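# Load final shuttlecock cork-first into tube and cap it

## Task

Place the one remaining shuttlecock inside the tube with its cork end leading, keep every feather uncrushed, and push the cap fully home onto the tube.

## Robot and tools

Robot: two arms. left_arm carries a left hand and sits on the +y side; right_arm carries a right hand. Base positions in the scene frame: left_arm (-0.050, +0.241, 0) m, quat_wxyz (+1.000, 0, 0, +0.012); right_arm (+0.008, -0.333, 0) m, quat_wxyz (+1.000, 0, 0, -0.011). Scene frame: origin at table-top height halfway between the nominal bases, +x out over the table, +z up. Side names do not match image sides. A camera stand is fixed behind the arms, and loose objects may get a brief random shove.

Hand point: a point fixed to the palm, 0.05 m in front of it and 0.15 m from the wrist face toward the fingertips. Its +z runs along straight fingers, +y out of the palm, +x across the palm away from the thumb on the right hand but toward the thumb on the left hand. Straight fingers end 0.06-0.07 m past the point along +z and lie 0.06 m behind it along -y. A wrist bracket on the little-finger side reaches 0.10 m across and can collide. Thumb turned in front lets the hand wrap objects 0.035-0.065 m thick, or a handle down to about 0.025 m.

The row: every moving call uses rows of 28 numbers, each in [-1, 1], covering both arms even if one is idle. Order: left_arm dx, dy, dz, rx, ry, rz; left hand little, ring, middle, index, thumb_bend, thumb_turn, force_limit, speed; then the same fourteen for right_arm and right hand. Pose numbers are offsets (not poses) from that arm's Hand target at the start of the action or move, along the Hand target's own axes; 1.0 equals 0.6 m of travel or 180 degrees, and rx, ry, rz form a single rotation vector. All rows in one action, and all targets in one move list, count from that same start, not from each other; repeating an offset moves further. Sending six zeros re-requests the current Hand target. The six finger numbers are absolute targets: -1 open/straight, +1 curled; thumb_turn -1 beside the palm, +1 opposite the fingers. force_limit maps -1..+1 to roughly 0..10 N at the fingertip (0..15 N for the two thumb motors); speed rises from near zero at -1 to full at +0.48 and above (full travel 0.49 s). No hand value means 'unchanged': to keep a hand as is, resend the eight numbers of its last executed row; if none has run yet, send hand_measured plus hand_force_limit and hand_speed. For a gentle grip close at speed -0.94 or lower. To grip harder, raise force_limit and send a more-closed target than hand_measured; to loosen, send a more-open one.

Tools:
- execute_actions(actions, cameras): actions is a list of actions, each a table of up to 15 rows at 1/30 s per row; a short table repeats its final row to fill 15. An empty list returns state plus all camera images.
- move(target, speed, blend, blocking, cameras): target is one 28-number row or a list of up to 15; the arm hand points travel straight paths, all ending together, 0.5 s minimum, cut off at 10 s. speed is path top speed in m/s, 0.002 to 4.3, default 0.25 (turns up to twice that in rad/s), one value or one per target. blend in metres rounds corners; 0 stops at each target. blocking=false returns after about 0.5 s while motion continues. Paths do not avoid obstacles or the other arm; faster moves and targets set deeper past a contact push harder. The result adds a move: line (done, off_target, moving, held, fault) and limits (paced = pose clipped, held = steps withheld).
- wait(seconds 0-10, cameras): lets time pass holding commands.
- stop(cameras): brakes a running move.
- zoom_image(camera, region [x0, y0, x1, y1] pixels, at most 504x504): enlarges part of the newest image of that camera.
- show_instructions(): shows reference images.
- finished_scene(scene=1): ends the scene irreversibly.

Cameras: cam_high 896x504, cam_low 896x504, cam_left_wrist 672x504, cam_right_wrist 672x504. An unknown camera name invalidates the call.

Results: end_effector_position (m) and end_effector_quat_wxyz in the scene frame, possibly a few cm off; Hand target (last commanded pose after clipping, the base for later offsets); joint positions, velocities ('within noise' when still), torques (include arm weight; entries 3 and 4 wrap at ±28 N m); hand_measured, hand_stopped_by (moving, target, force, stalled, fault) and hand_load_n, each six values in motor order. A drop in hand_load_n toward 0 signals a lost grip. Arms often rest 1-3 cm (sometimes 5 cm) short, usually low, without any contact; resend the missing distance as an offset. Orientation commands are clipped to within 40 degrees of the measured orientation per step.

Avoid: objects leaving the table or being left off it, drops, releasing moving parts, fast impacts or heavy pushes on fixed items, the two hands touching or gripping each other, overloading fingers, and paths near an arm's own base (go around it). Holding loads or straining heats motors; at 100 °C the arm drops for 30-60 s, so watch for MOTOR HOT. The finished result must stay correct with the robot released. Joint ranges (rad): waist ±2.880, shoulder 0 to 3.142, elbow 0 to 3.019, wrist pitch -1.693 to 1.571, wrist yaw ±1.571, wrist roll ±2.094.

Each tool is called after "Call:" as a command line: name --argument value for each argument, lists and objects as JSON in quotes; but a table of rows of numbers goes row by row, as --pt "numbers of a row", without its own name.

Reference images:

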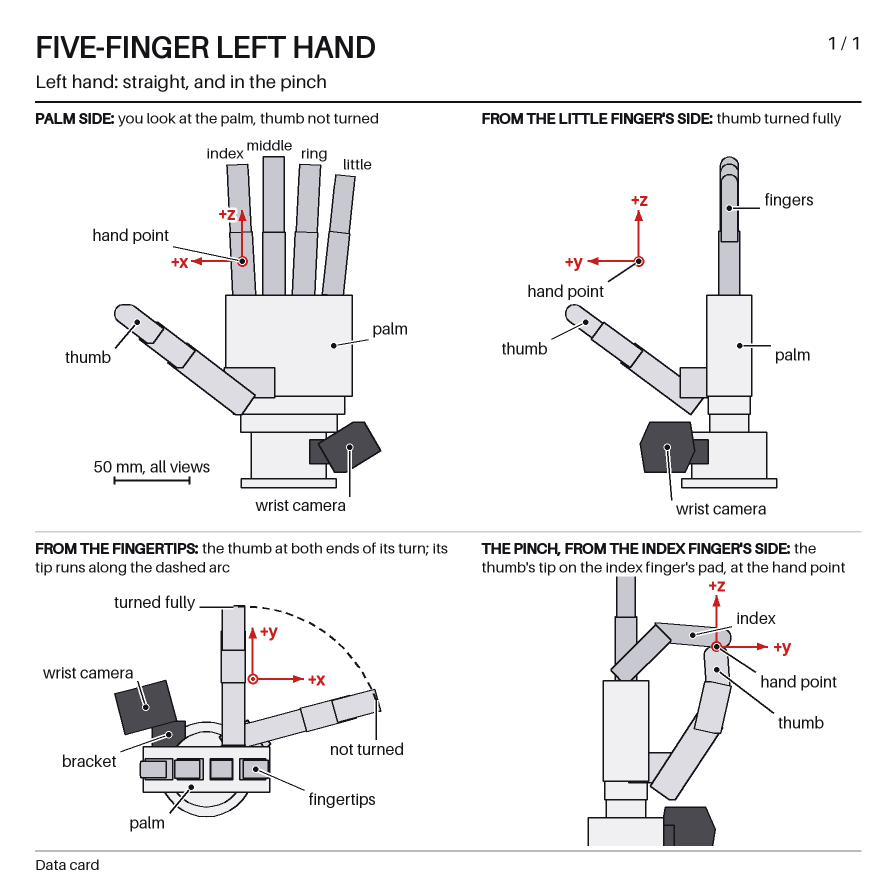

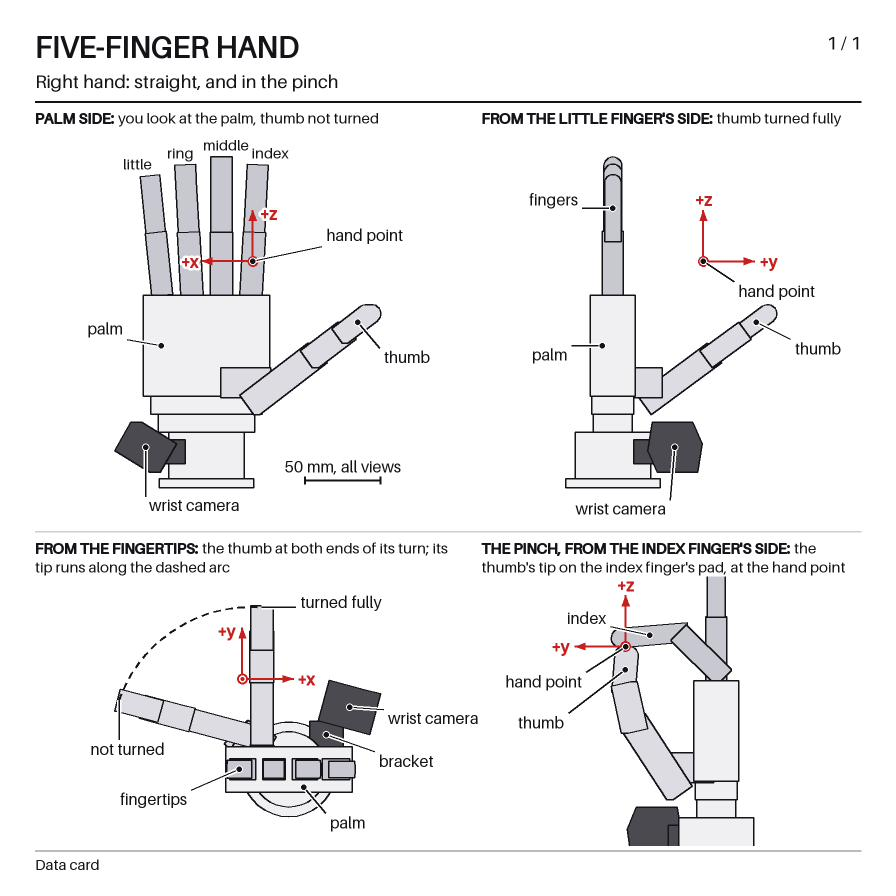

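## Session

Call:
execute_actions --actions '[]'

Scene clock: 0.00 s.
left_arm: end_effector_position=(+0.3276, -0.2621, +0.2101) hand_measured=(-1.000, -1.000, -1.000, -1.000, -1.000, -1.000) hand_load_n=(+0.0, +0.0, +0.0, +0.0, +0.0, +0.0) hand_stopped_by=(target, target, target, target, target, target) hand_force_limit=0.00 hand_speed=-0.80 end_effector_quat_wxyz=(-0.009, +0.543, -0.566, +0.620) | right_arm: end_effector_position=(+0.6081, -0.4199, +0.2339) hand_measured=(-1.000, -1.000, -1.000, -1.000, -1.000, -1.000) hand_load_n=(+0.0, +0.0, +0.0, +0.0, +0.0, +0.0) hand_stopped_by=(target, target, target, target, target, target) hand_force_limit=0.00 hand_speed=-0.80 end_effector_quat_wxyz=(+0.013, -0.285, +0.931, -0.227)
Joint positions: left_arm=[-0.864 1.481 0.869 0.379 -0.047 -0.761] | right_arm=[-0.094 1.825 1.902 -1.429 0.406 0.816]
Joint velocities: within noise
Joint torques (N m): no reading
Heat: left arm: hottest waist 27 °C; right arm: hottest waist 29 °C.
Hand target: left_arm +0.3333, -0.2685, +0.2330; -0.009, +0.534, -0.556, +0.637 | right_arm +0.6142, -0.4206, +0.2464; +0.026, -0.282, +0.930, -0.233

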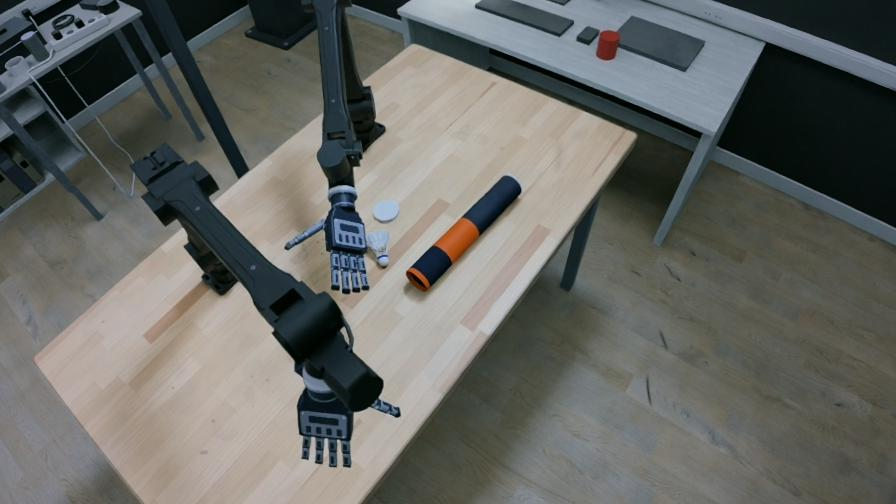

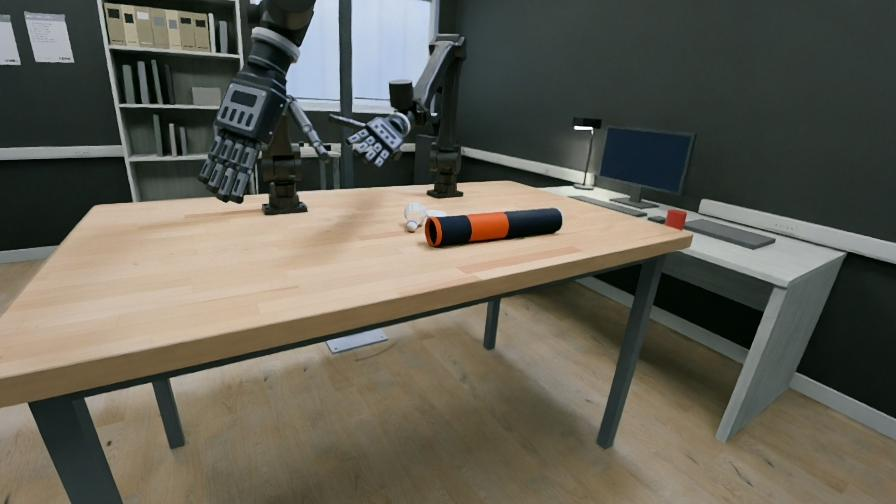

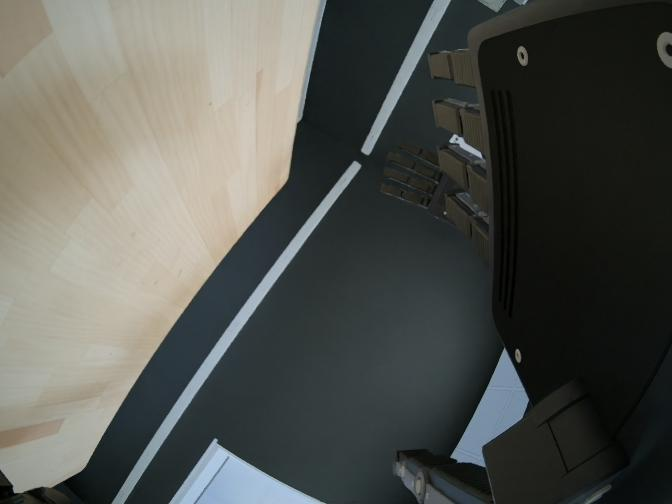

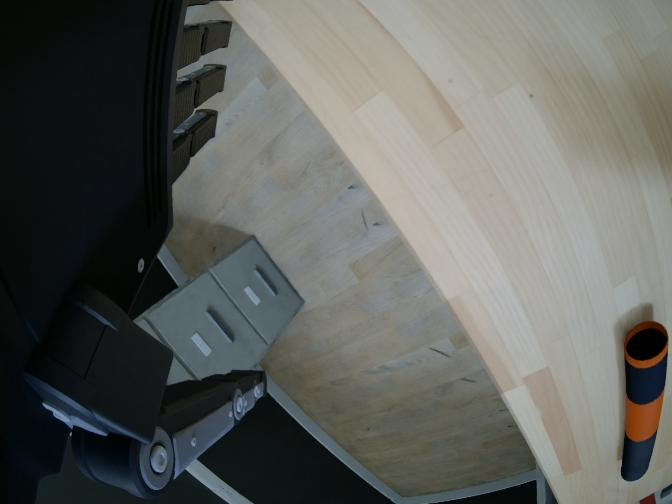

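Call:
zoom_image --camera "cam_high" --region '[320, 150, 560, 310]'

Call:
zoom_image --camera "cam_low" --region '[370, 160, 610, 280]'

Call:
zoom_image --camera "cam_high" --region '[0, 0, 500, 500]'

Scaled by 2.100 from the camera's 896x504 image, which has a finer 1280x720 frame.

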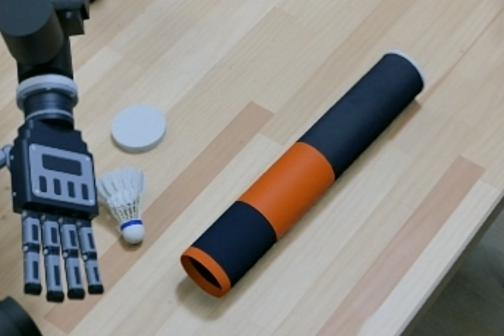

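Scaled by 2.100 from the camera's 896x504 image, which has a finer 1280x720 frame.

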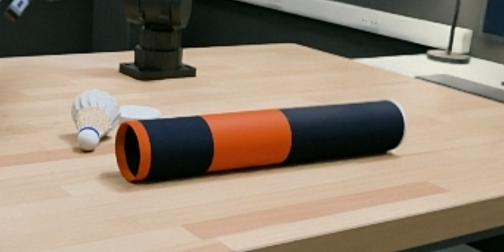

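Scaled by 1.008 from the camera's 896x504 image, which has a finer 1280x720 frame.

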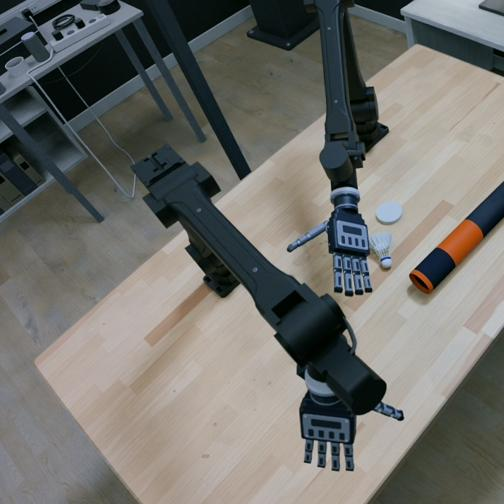

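Call:
move --target '[-0.43,-0.38,-0.347,-0.0841,-0.2755,0.103,-1,-1,-1,-1,-1,1,0,0.3, 0,0,0,0,0,0,-1,-1,-1,-1,-1,-1,0,-0.8]' --speed 0.3 --cameras '["all"]'

Scene clock: 122.63 s.
left_arm: end_effector_position=(+0.4123, +0.1212, +0.2272) hand_measured=(-1.000, -1.000, -1.000, -1.000, -1.000, +1.000) hand_load_n=(+0.0, +0.0, +0.0, +0.0, +0.0, +0.0) hand_stopped_by=(target, target, target, target, target, target) hand_force_limit=0.00 hand_speed=0.30 end_effector_quat_wxyz=(-0.253, +0.661, -0.661, +0.249) | right_arm: end_effector_position=(+0.6081, -0.4199, +0.2339) hand_measured=(-1.000, -1.000, -1.000, -1.000, -1.000, -1.000) hand_load_n=(+0.0, +0.0, +0.0, -0.5, +0.0, +0.0) hand_stopped_by=(target, target, target, target, target, target) hand_force_limit=0.00 hand_speed=-0.80 end_effector_quat_wxyz=(+0.013, -0.285, +0.931, -0.227)
Joint positions: left_arm=[-0.258 1.235 1.125 -0.75 -0.159 -0.174] | right_arm=[-0.094 1.825 1.902 -1.429 0.406 0.816]
Joint torques (N m): left_arm=[1.26 -6.3 15.49 0.87 -0.09 0.14] | right_arm=[-0.32 -19.9 11.3 1.17 0.38 -0.11]
Heat: left arm: hottest shoulder 28 °C; right arm: hottest elbow 32 °C.
Hand target: left_arm +0.4330, +0.1203, +0.2624; -0.270, +0.654, -0.653, +0.270 | right_arm +0.6142, -0.4206, +0.2464; +0.026, -0.282, +0.930, -0.233
Off the commanded pose: left_arm 0.041 m, 3 deg | right_arm 0.014 m, 2 deg.
move: off_target (left_arm, right_arm)

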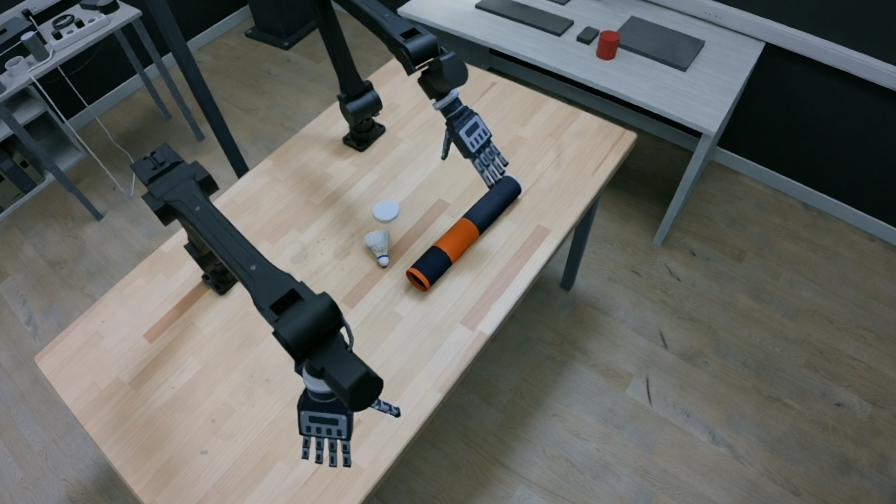

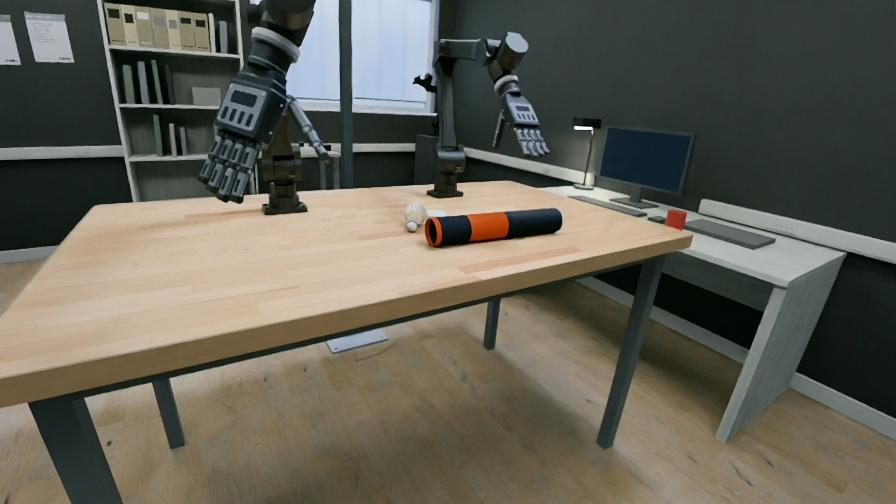

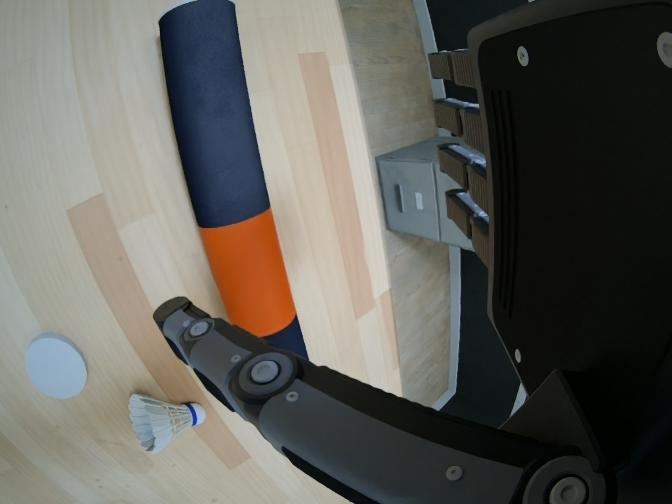

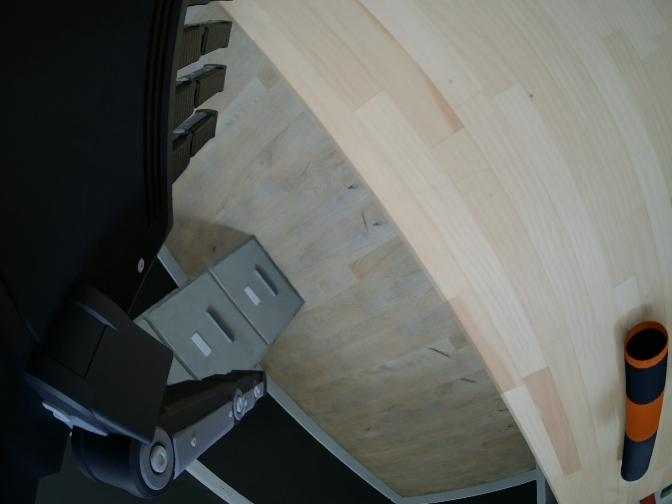

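Call:
zoom_image --camera "cam_high" --region '[400, 80, 560, 200]'

Call:
zoom_image --camera "cam_left_wrist" --region '[0, 0, 500, 504]'

Scaled by 3.150 from the camera's 896x504 image, which has a finer 1280x720 frame.

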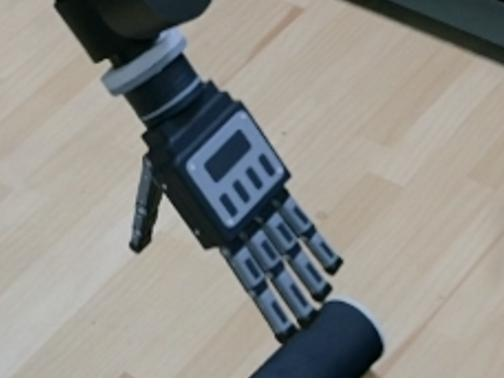

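Scaled by 1.000.

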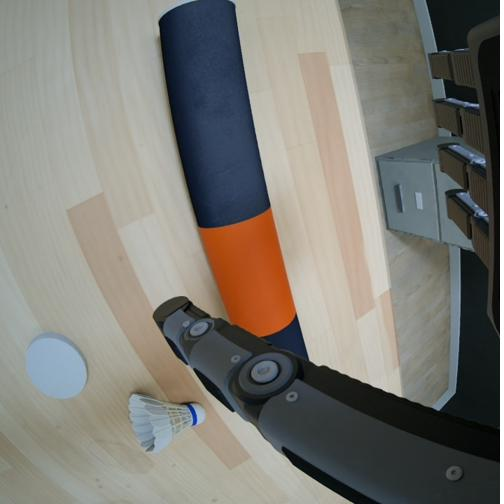

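Call:
move --target '[0,0.093,0.147,0,0,0,-1,-1,-1,-1,-1,1,0,0.3, 0,0,0,0,0,0,-1,-1,-1,-1,-1,-1,0,-0.8]' --speed 0.15 --cameras '["cam_high", "cam_low", "cam_left_wrist"]'

Scene clock: 143.67 s.
left_arm: end_effector_position=(+0.4516, +0.1161, +0.1596) hand_measured=(-1.000, -1.000, -1.000, -1.000, -1.000, +1.000) hand_load_n=(+0.0, +0.0, +0.0, +0.0, +0.0, +0.0) hand_stopped_by=(target, target, target, target, target, target) hand_force_limit=0.00 hand_speed=0.30 end_effector_quat_wxyz=(-0.265, +0.656, -0.655, +0.266) | right_arm: end_effector_position=(+0.6081, -0.4199, +0.2339) hand_measured=(-1.000, -1.000, -1.000, -1.000, -1.000, -1.000) hand_load_n=(+0.0, +0.0, +0.0, +0.0, +0.0, +0.0) hand_stopped_by=(target, target, target, target, target, target) hand_force_limit=0.00 hand_speed=-0.80 end_effector_quat_wxyz=(+0.013, -0.285, +0.931, -0.227)
Joint positions: left_arm=[-0.249 1.355 1.034 -0.493 -0.155 -0.165] | right_arm=[-0.094 1.825 1.902 -1.429 0.406 0.816]
Joint torques (N m): left_arm=[1.67 -8.76 8.92 1.99 0.12 0.15] | right_arm=[-0.21 -19.9 11.36 1.18 0.35 -0.11]
Heat: left arm: hottest elbow 31 °C; right arm: hottest elbow 33 °C.
Hand target: left_arm +0.4559, +0.1202, +0.1606; -0.270, +0.654, -0.653, +0.271 | right_arm +0.6142, -0.4206, +0.2464; +0.026, -0.282, +0.930, -0.233
Off the commanded pose: left_arm 0.006 m, 1 deg | right_arm 0.014 m, 2 deg.
move: off_target (right_arm)
Images, in order (width x height): cam_high 896x504, cam_low 896x504, cam_left_wrist 672x504.

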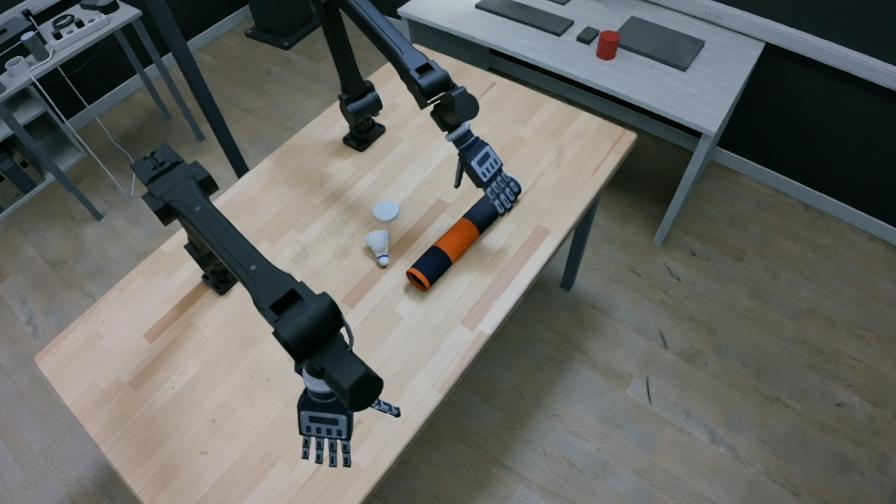

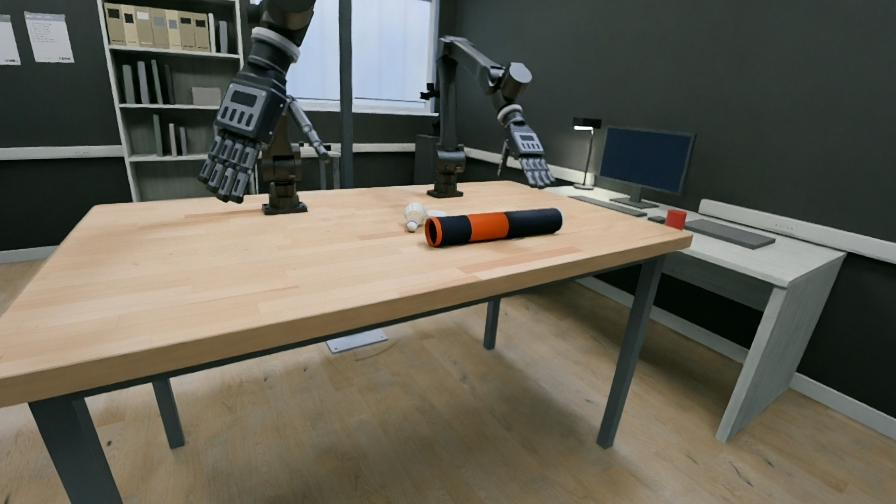

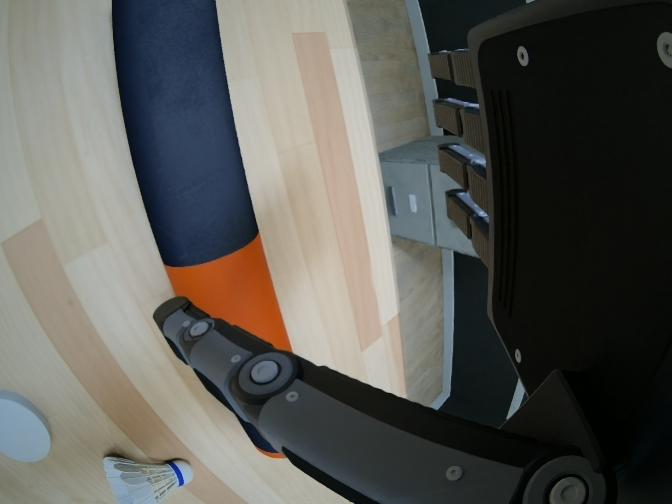

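Call:
move --target '[0,0.089,0.052,0,0,0,-1,-1,-1,-1,-1,1,0,0.3, 0,0,0,0,0,0,-1,-1,-1,-1,-1,-1,0,-0.8]' --speed 0.12 --cameras '["cam_high", "cam_low", "cam_left_wrist"]'

Call:
zoom_image --camera "cam_high" --region '[400, 120, 560, 240]'

Scene clock: 148.37 s.
left_arm: end_effector_position=(+0.4377, +0.1193, +0.1024) hand_measured=(-1.000, -1.000, -1.000, -1.000, -1.000, +1.000) hand_load_n=(+0.0, +0.0, +0.0, +0.0, +0.0, +0.0) hand_stopped_by=(target, target, target, target, target, target) hand_force_limit=0.00 hand_speed=0.30 end_effector_quat_wxyz=(-0.266, +0.655, -0.654, +0.268) | right_arm: end_effector_position=(+0.6081, -0.4199, +0.2339) hand_measured=(-1.000, -1.000, -1.000, -1.000, -1.000, -1.000) hand_load_n=(+0.0, +0.0, +0.0, +0.0, +0.0, +0.0) hand_stopped_by=(target, target, target, target, target, target) hand_force_limit=0.00 hand_speed=-0.80 end_effector_quat_wxyz=(+0.013, -0.285, +0.931, -0.227)
Joint positions: left_arm=[-0.249 1.379 0.893 -0.323 -0.155 -0.165] | right_arm=[-0.094 1.825 1.902 -1.429 0.406 0.816]
Joint torques (N m): left_arm=[0.85 -7.71 8.32 2.11 -0.06 0.08] | right_arm=[-0.26 -19.78 11.33 1.13 0.34 -0.12]
Heat: left arm: hottest elbow 31 °C; right arm: hottest elbow 33 °C.
Hand target: left_arm +0.4401, +0.1201, +0.1008; -0.270, +0.654, -0.653, +0.271 | right_arm +0.6142, -0.4206, +0.2464; +0.026, -0.282, +0.930, -0.233
Off the commanded pose: left_arm 0.003 m, 1 deg | right_arm 0.014 m, 2 deg.
move: off_target (right_arm)
Images, in order (width x height): cam_high 896x504, cam_low 896x504, cam_left_wrist 672x504.

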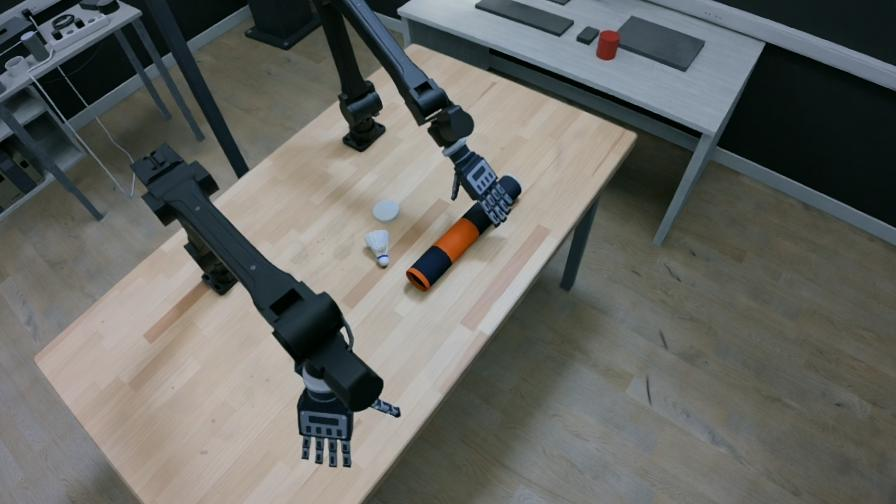

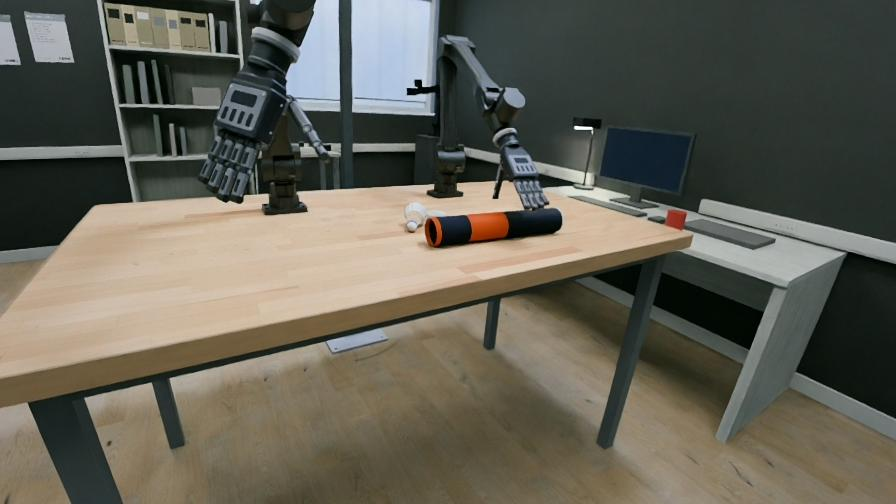

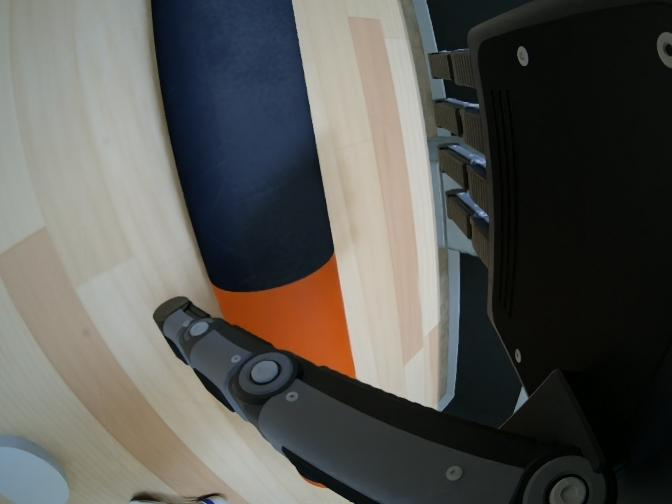

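Scaled by 3.150 from the camera's 896x504 image, which has a finer 1280x720 frame.

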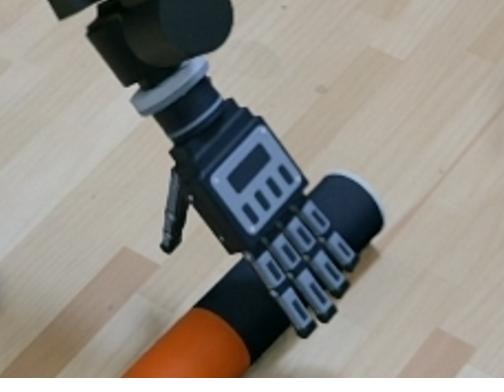

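Call:
move --target '[0,0.054,0.042,0,0,0,-1,-1,-1,-1,-1,1,0,0.3, 0,0,0,0,0,0,-1,-1,-1,-1,-1,-1,0,-0.8]' --speed 0.08 --cameras '["cam_high", "cam_low", "cam_left_wrist"]'

Call:
zoom_image --camera "cam_high" --region '[400, 120, 560, 240]'

Scene clock: 152.43 s.
left_arm: end_effector_position=(+0.4336, +0.1202, +0.0625) hand_measured=(-1.000, -1.000, -1.000, -1.000, -1.000, +1.000) hand_load_n=(+0.0, +0.0, +0.0, +0.0, +0.0, +0.0) hand_stopped_by=(target, target, target, target, target, target) hand_force_limit=0.00 hand_speed=0.30 end_effector_quat_wxyz=(-0.267, +0.655, -0.654, +0.269) | right_arm: end_effector_position=(+0.6081, -0.4199, +0.2339) hand_measured=(-1.000, -1.000, -1.000, -1.000, -1.000, -1.000) hand_load_n=(+0.0, +0.0, +0.0, +0.0, +0.0, +0.0) hand_stopped_by=(target, target, target, target, target, target) hand_force_limit=0.00 hand_speed=-0.80 end_effector_quat_wxyz=(+0.013, -0.285, +0.931, -0.227)
Joint positions: left_arm=[-0.249 1.43 0.821 -0.198 -0.155 -0.165] | right_arm=[-0.094 1.825 1.902 -1.429 0.406 0.816]
Joint torques (N m): left_arm=[0.32 -7.65 7.65 2.22 -0.11 0.01] | right_arm=[-0.38 -19.72 11.29 1.22 0.37 -0.11]
Heat: left arm: hottest elbow 31 °C; right arm: hottest elbow 33 °C.
Hand target: left_arm +0.4349, +0.1201, +0.0601; -0.270, +0.654, -0.653, +0.271 | right_arm +0.6142, -0.4206, +0.2464; +0.026, -0.282, +0.930, -0.233
Off the commanded pose: left_arm 0.003 m, 0 deg | right_arm 0.014 m, 2 deg.
move: off_target (right_arm)
Images, in order (width x height): cam_high 896x504, cam_low 896x504, cam_left_wrist 672x504.

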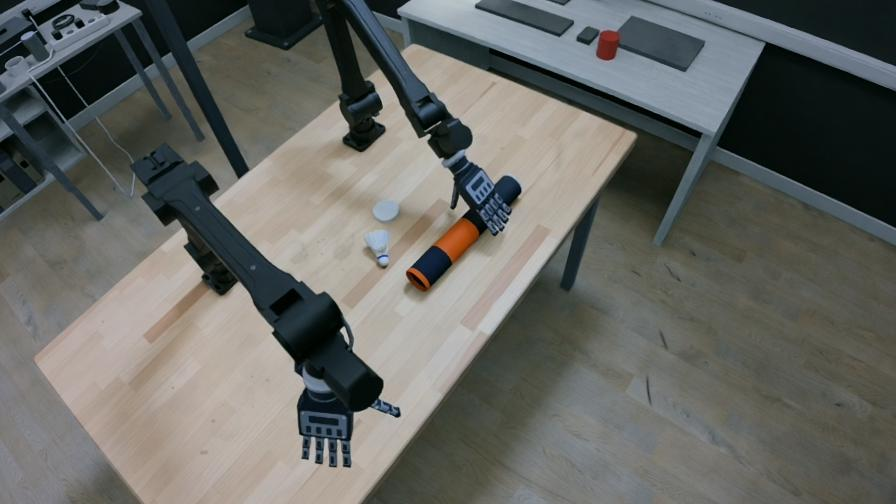

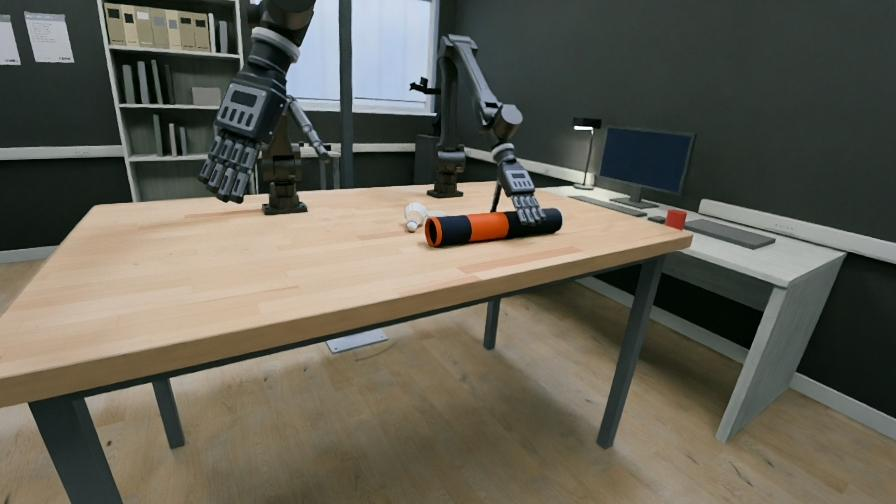

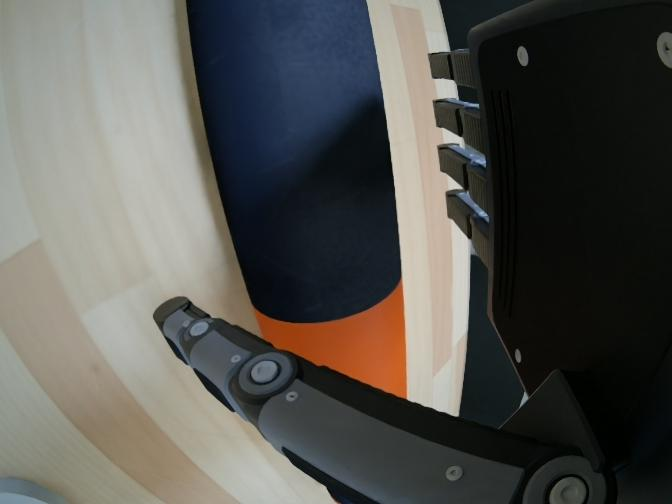

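Scaled by 3.150 from the camera's 896x504 image, which has a finer 1280x720 frame.

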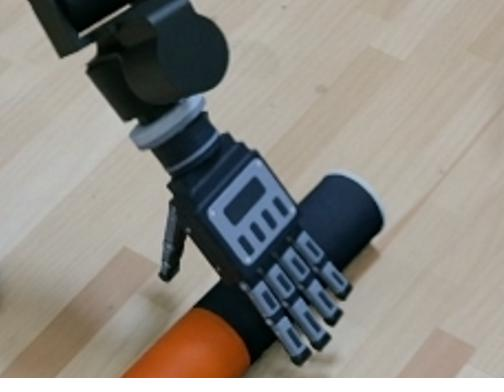

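Call:
move --target '[0,0.020,0.027,0,0,0,-1,-1,-1,-1,-1,1,0,0.3, 0,0,0,0,0,0,-1,-1,-1,-1,-1,-1,0,-0.8]' --speed 0.08 --cameras '["cam_left_wrist"]'

Call:
move --target '[0,0,0,0,0,0,-0.3,-0.3,-0.3,-0.3,-0.3,1,-0.3,-0.7, 0,0,0,0,0,0,-1,-1,-1,-1,-1,-1,0,-0.8]' --speed 0.08 --cameras '["cam_high","cam_low","cam_left_wrist"]'

Scene clock: 159.17 s.
left_arm: end_effector_position=(+0.4367, +0.1195, +0.0427) hand_measured=(-1.000, -1.000, -1.000, -1.000, -1.000, +1.000) hand_load_n=(+0.0, +0.0, +0.0, +0.0, +0.0, +0.0) hand_stopped_by=(target, target, target, target, target, target) hand_force_limit=0.00 hand_speed=0.30 end_effector_quat_wxyz=(-0.267, +0.655, -0.654, +0.269) | right_arm: end_effector_position=(+0.6081, -0.4199, +0.2339) hand_measured=(-1.000, -1.000, -1.000, -1.000, -1.000, -1.000) hand_load_n=(+0.0, +0.0, +0.0, +0.0, +0.0, -0.5) hand_stopped_by=(target, target, target, target, target, target) hand_force_limit=0.00 hand_speed=-0.80 end_effector_quat_wxyz=(+0.013, -0.285, +0.931, -0.227)
Joint positions: left_arm=[-0.249 1.475 0.805 -0.136 -0.155 -0.165] | right_arm=[-0.094 1.825 1.902 -1.429 0.406 0.816]
Joint torques (N m): left_arm=[0.44 -7.88 7.35 2.15 -0.13 0.05] | right_arm=[-0.38 -19.78 11.3 1.18 0.36 -0.12]
Heat: left arm: hottest elbow 30 °C; right arm: hottest elbow 33 °C.
Hand target: left_arm +0.4380, +0.1201, +0.0402; -0.270, +0.654, -0.653, +0.271 | right_arm +0.6142, -0.4206, +0.2464; +0.026, -0.282, +0.930, -0.233
Off the commanded pose: left_arm 0.003 m, 0 deg | right_arm 0.014 m, 2 deg.
move: off_target (right_arm)
Images, in order (width x height): cam_left_wrist 672x504.

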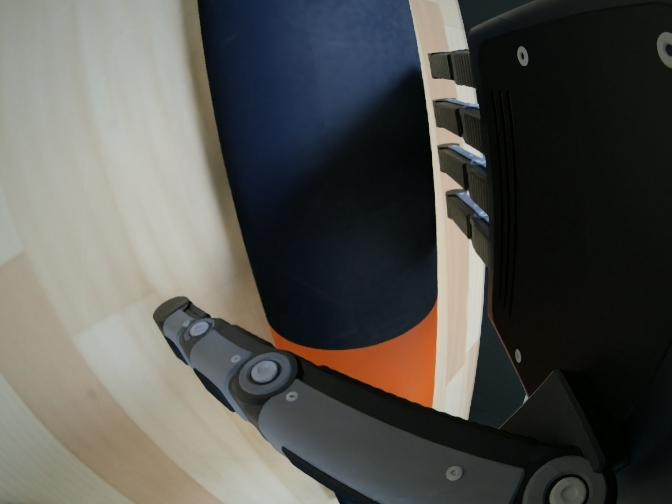

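Scene clock: 160.30 s.
left_arm: end_effector_position=(+0.4376, +0.1193, +0.0432) hand_measured=(-0.424, -0.368, -0.338, -0.302, -0.708, +1.000) hand_load_n=(+0.0, +5.5, +2.0, +3.5, +13.5, +5.0) hand_stopped_by=(force, force, force, force, force, target) hand_force_limit=-0.30 hand_speed=-0.70 end_effector_quat_wxyz=(-0.268, +0.655, -0.653, +0.270) | right_arm: end_effector_position=(+0.6081, -0.4199, +0.2339) hand_measured=(-1.000, -1.000, -1.000, -1.000, -1.000, -1.000) hand_load_n=(+0.0, -0.5, +0.0, +0.0, +0.0, +0.0) hand_stopped_by=(target, target, target, target, target, target) hand_force_limit=0.00 hand_speed=-0.80 end_effector_quat_wxyz=(+0.013, -0.285, +0.931, -0.227)
Joint positions: left_arm=[-0.249 1.475 0.805 -0.132 -0.155 -0.165] | right_arm=[-0.094 1.825 1.902 -1.429 0.406 0.816]
Joint torques (N m): left_arm=[0.85 -7.41 7.27 1.85 -0.1 0.06] | right_arm=[-0.32 -19.78 11.28 1.22 0.36 -0.11]
Heat: left arm: hottest elbow 30 °C; right arm: hottest elbow 33 °C.
Hand target: left_arm +0.4380, +0.1200, +0.0402; -0.270, +0.654, -0.653, +0.271 | right_arm +0.6142, -0.4206, +0.2464; +0.026, -0.282, +0.930, -0.233
Off the commanded pose: left_arm 0.003 m, 0 deg | right_arm 0.014 m, 2 deg.
move: off_target (right_arm)
Images, in order (width x height): cam_high 896x504, cam_low 896x504, cam_left_wrist 672x504.

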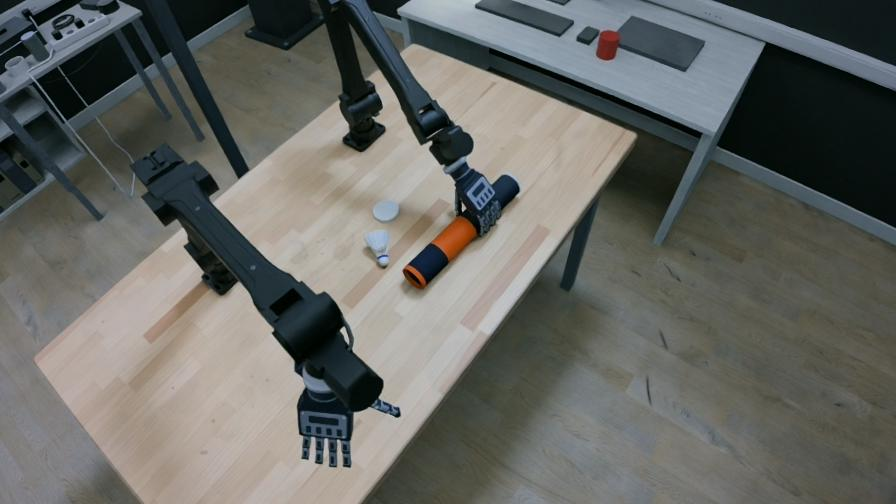

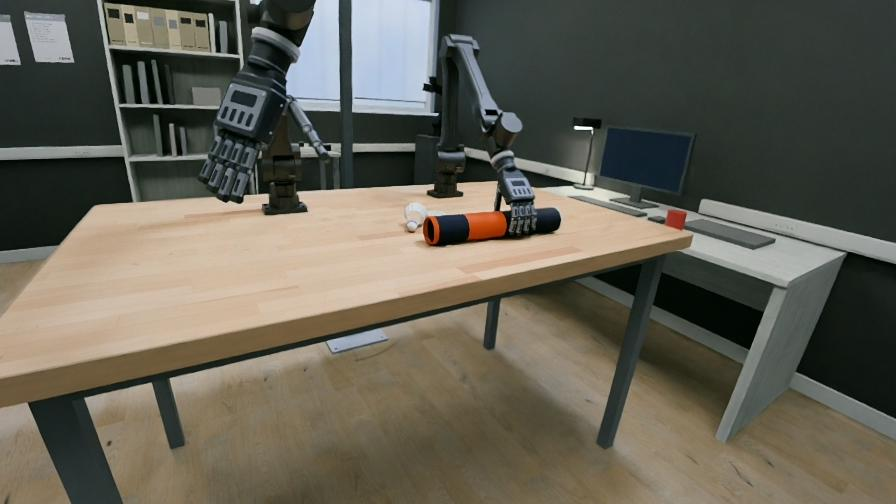

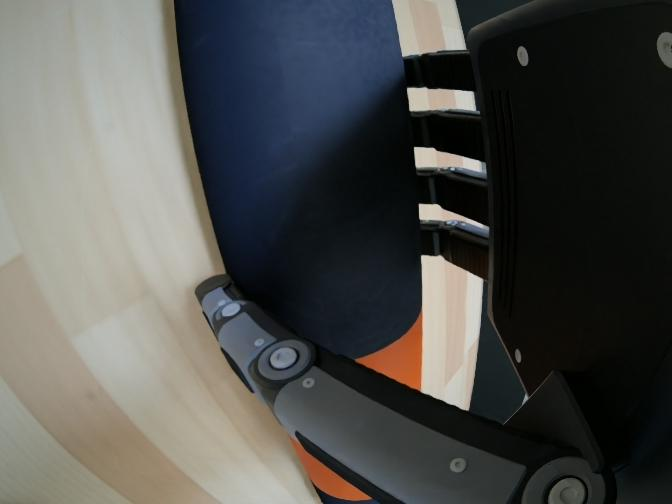

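Call:
move --pt "0 -0.2145 -0.2568 0 0 0 -0.3 -0.3 -0.3 -0.3 -0.3 1 -0.3 -0.7 0 0 0 0 0 0 -1 -1 -1 -1 -1 -1 0 -0.8" --pt "0.2 -0.2145 -0.304 0 0.3536 -0.3536 -0.3 -0.3 -0.3 -0.3 -0.3 1 -0.3 -0.7 0 0 0 0 0 0 -1 -1 -1 -1 -1 -1 0 -0.8" --speed 0.2 --blend '[0.04,0]' --cameras '["cam_high","cam_low","cam_left_wrist"]'

Scene clock: 175.10 s.
left_arm: end_effector_position=(+0.4028, +0.0040, +0.2593) hand_measured=(-0.424, -0.368, -0.338, -0.302, -0.708, +1.000) hand_load_n=(+0.0, +6.0, +2.0, +3.0, +13.5, +4.5) hand_stopped_by=(force, force, force, force, force, target) hand_force_limit=-0.30 hand_speed=-0.70 end_effector_quat_wxyz=(+0.265, +0.657, -0.272, +0.652) | right_arm: end_effector_position=(+0.6081, -0.4199, +0.2339) hand_measured=(-1.000, -1.000, -1.000, -1.000, -1.000, -1.000) hand_load_n=(+0.5, +0.0, +0.0, +0.0, +0.0, +0.0) hand_stopped_by=(target, target, target, target, target, target) hand_force_limit=0.00 hand_speed=-0.80 end_effector_quat_wxyz=(+0.013, -0.285, +0.931, -0.227)
Joint positions: left_arm=[-0.184 1.416 0.582 0.821 0.62 -1.556] | right_arm=[-0.094 1.825 1.902 -1.429 0.406 0.816]
Joint torques (N m): left_arm=[-0.21 -6.59 6.53 2.41 -0.05 -0.18] | right_arm=[-0.44 -19.78 11.29 1.13 0.36 -0.1]
Heat: left arm: hottest elbow 30 °C; right arm: hottest elbow 33 °C.
Hand target: left_arm +0.4002, +0.0002, +0.2603; +0.271, +0.653, -0.270, +0.653 | right_arm +0.6142, -0.4206, +0.2464; +0.026, -0.282, +0.930, -0.233
Off the commanded pose: left_arm 0.005 m, 1 deg | right_arm 0.014 m, 2 deg.
move: off_target (right_arm)
Images, in order (width x height): cam_high 896x504, cam_low 896x504, cam_left_wrist 672x504.

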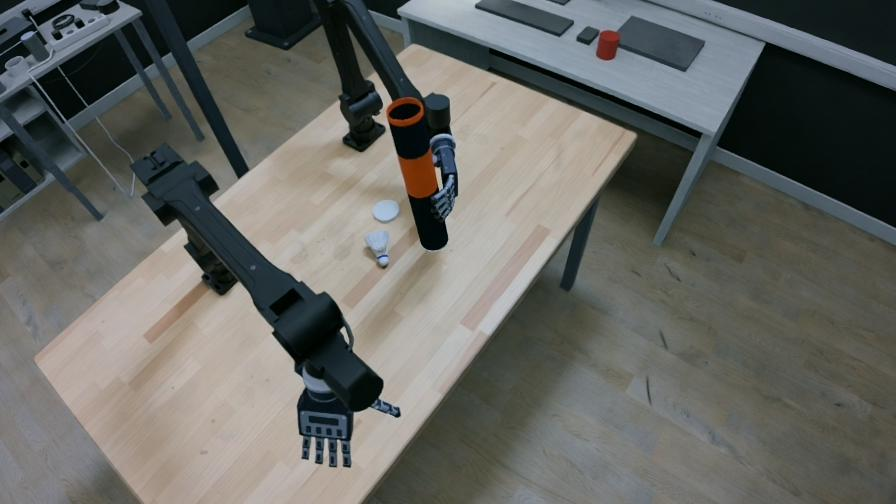

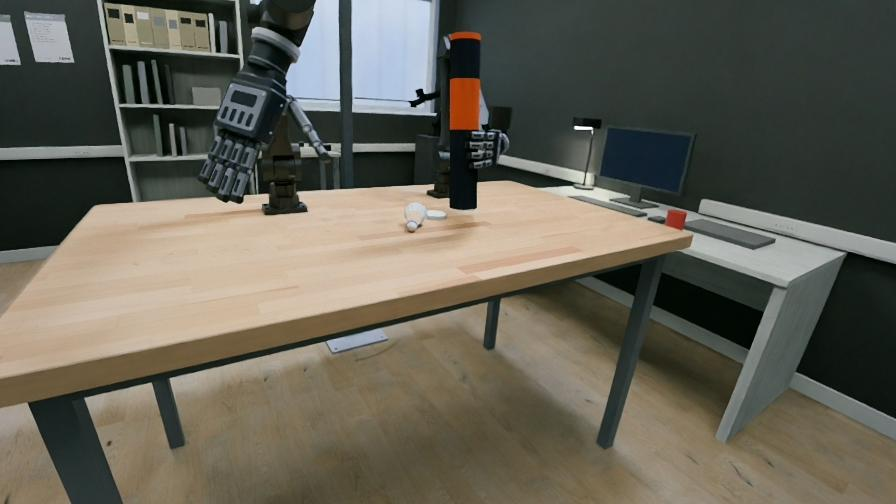

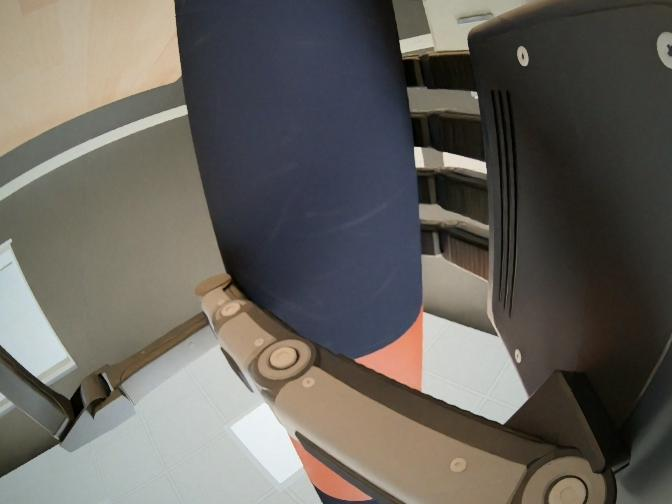

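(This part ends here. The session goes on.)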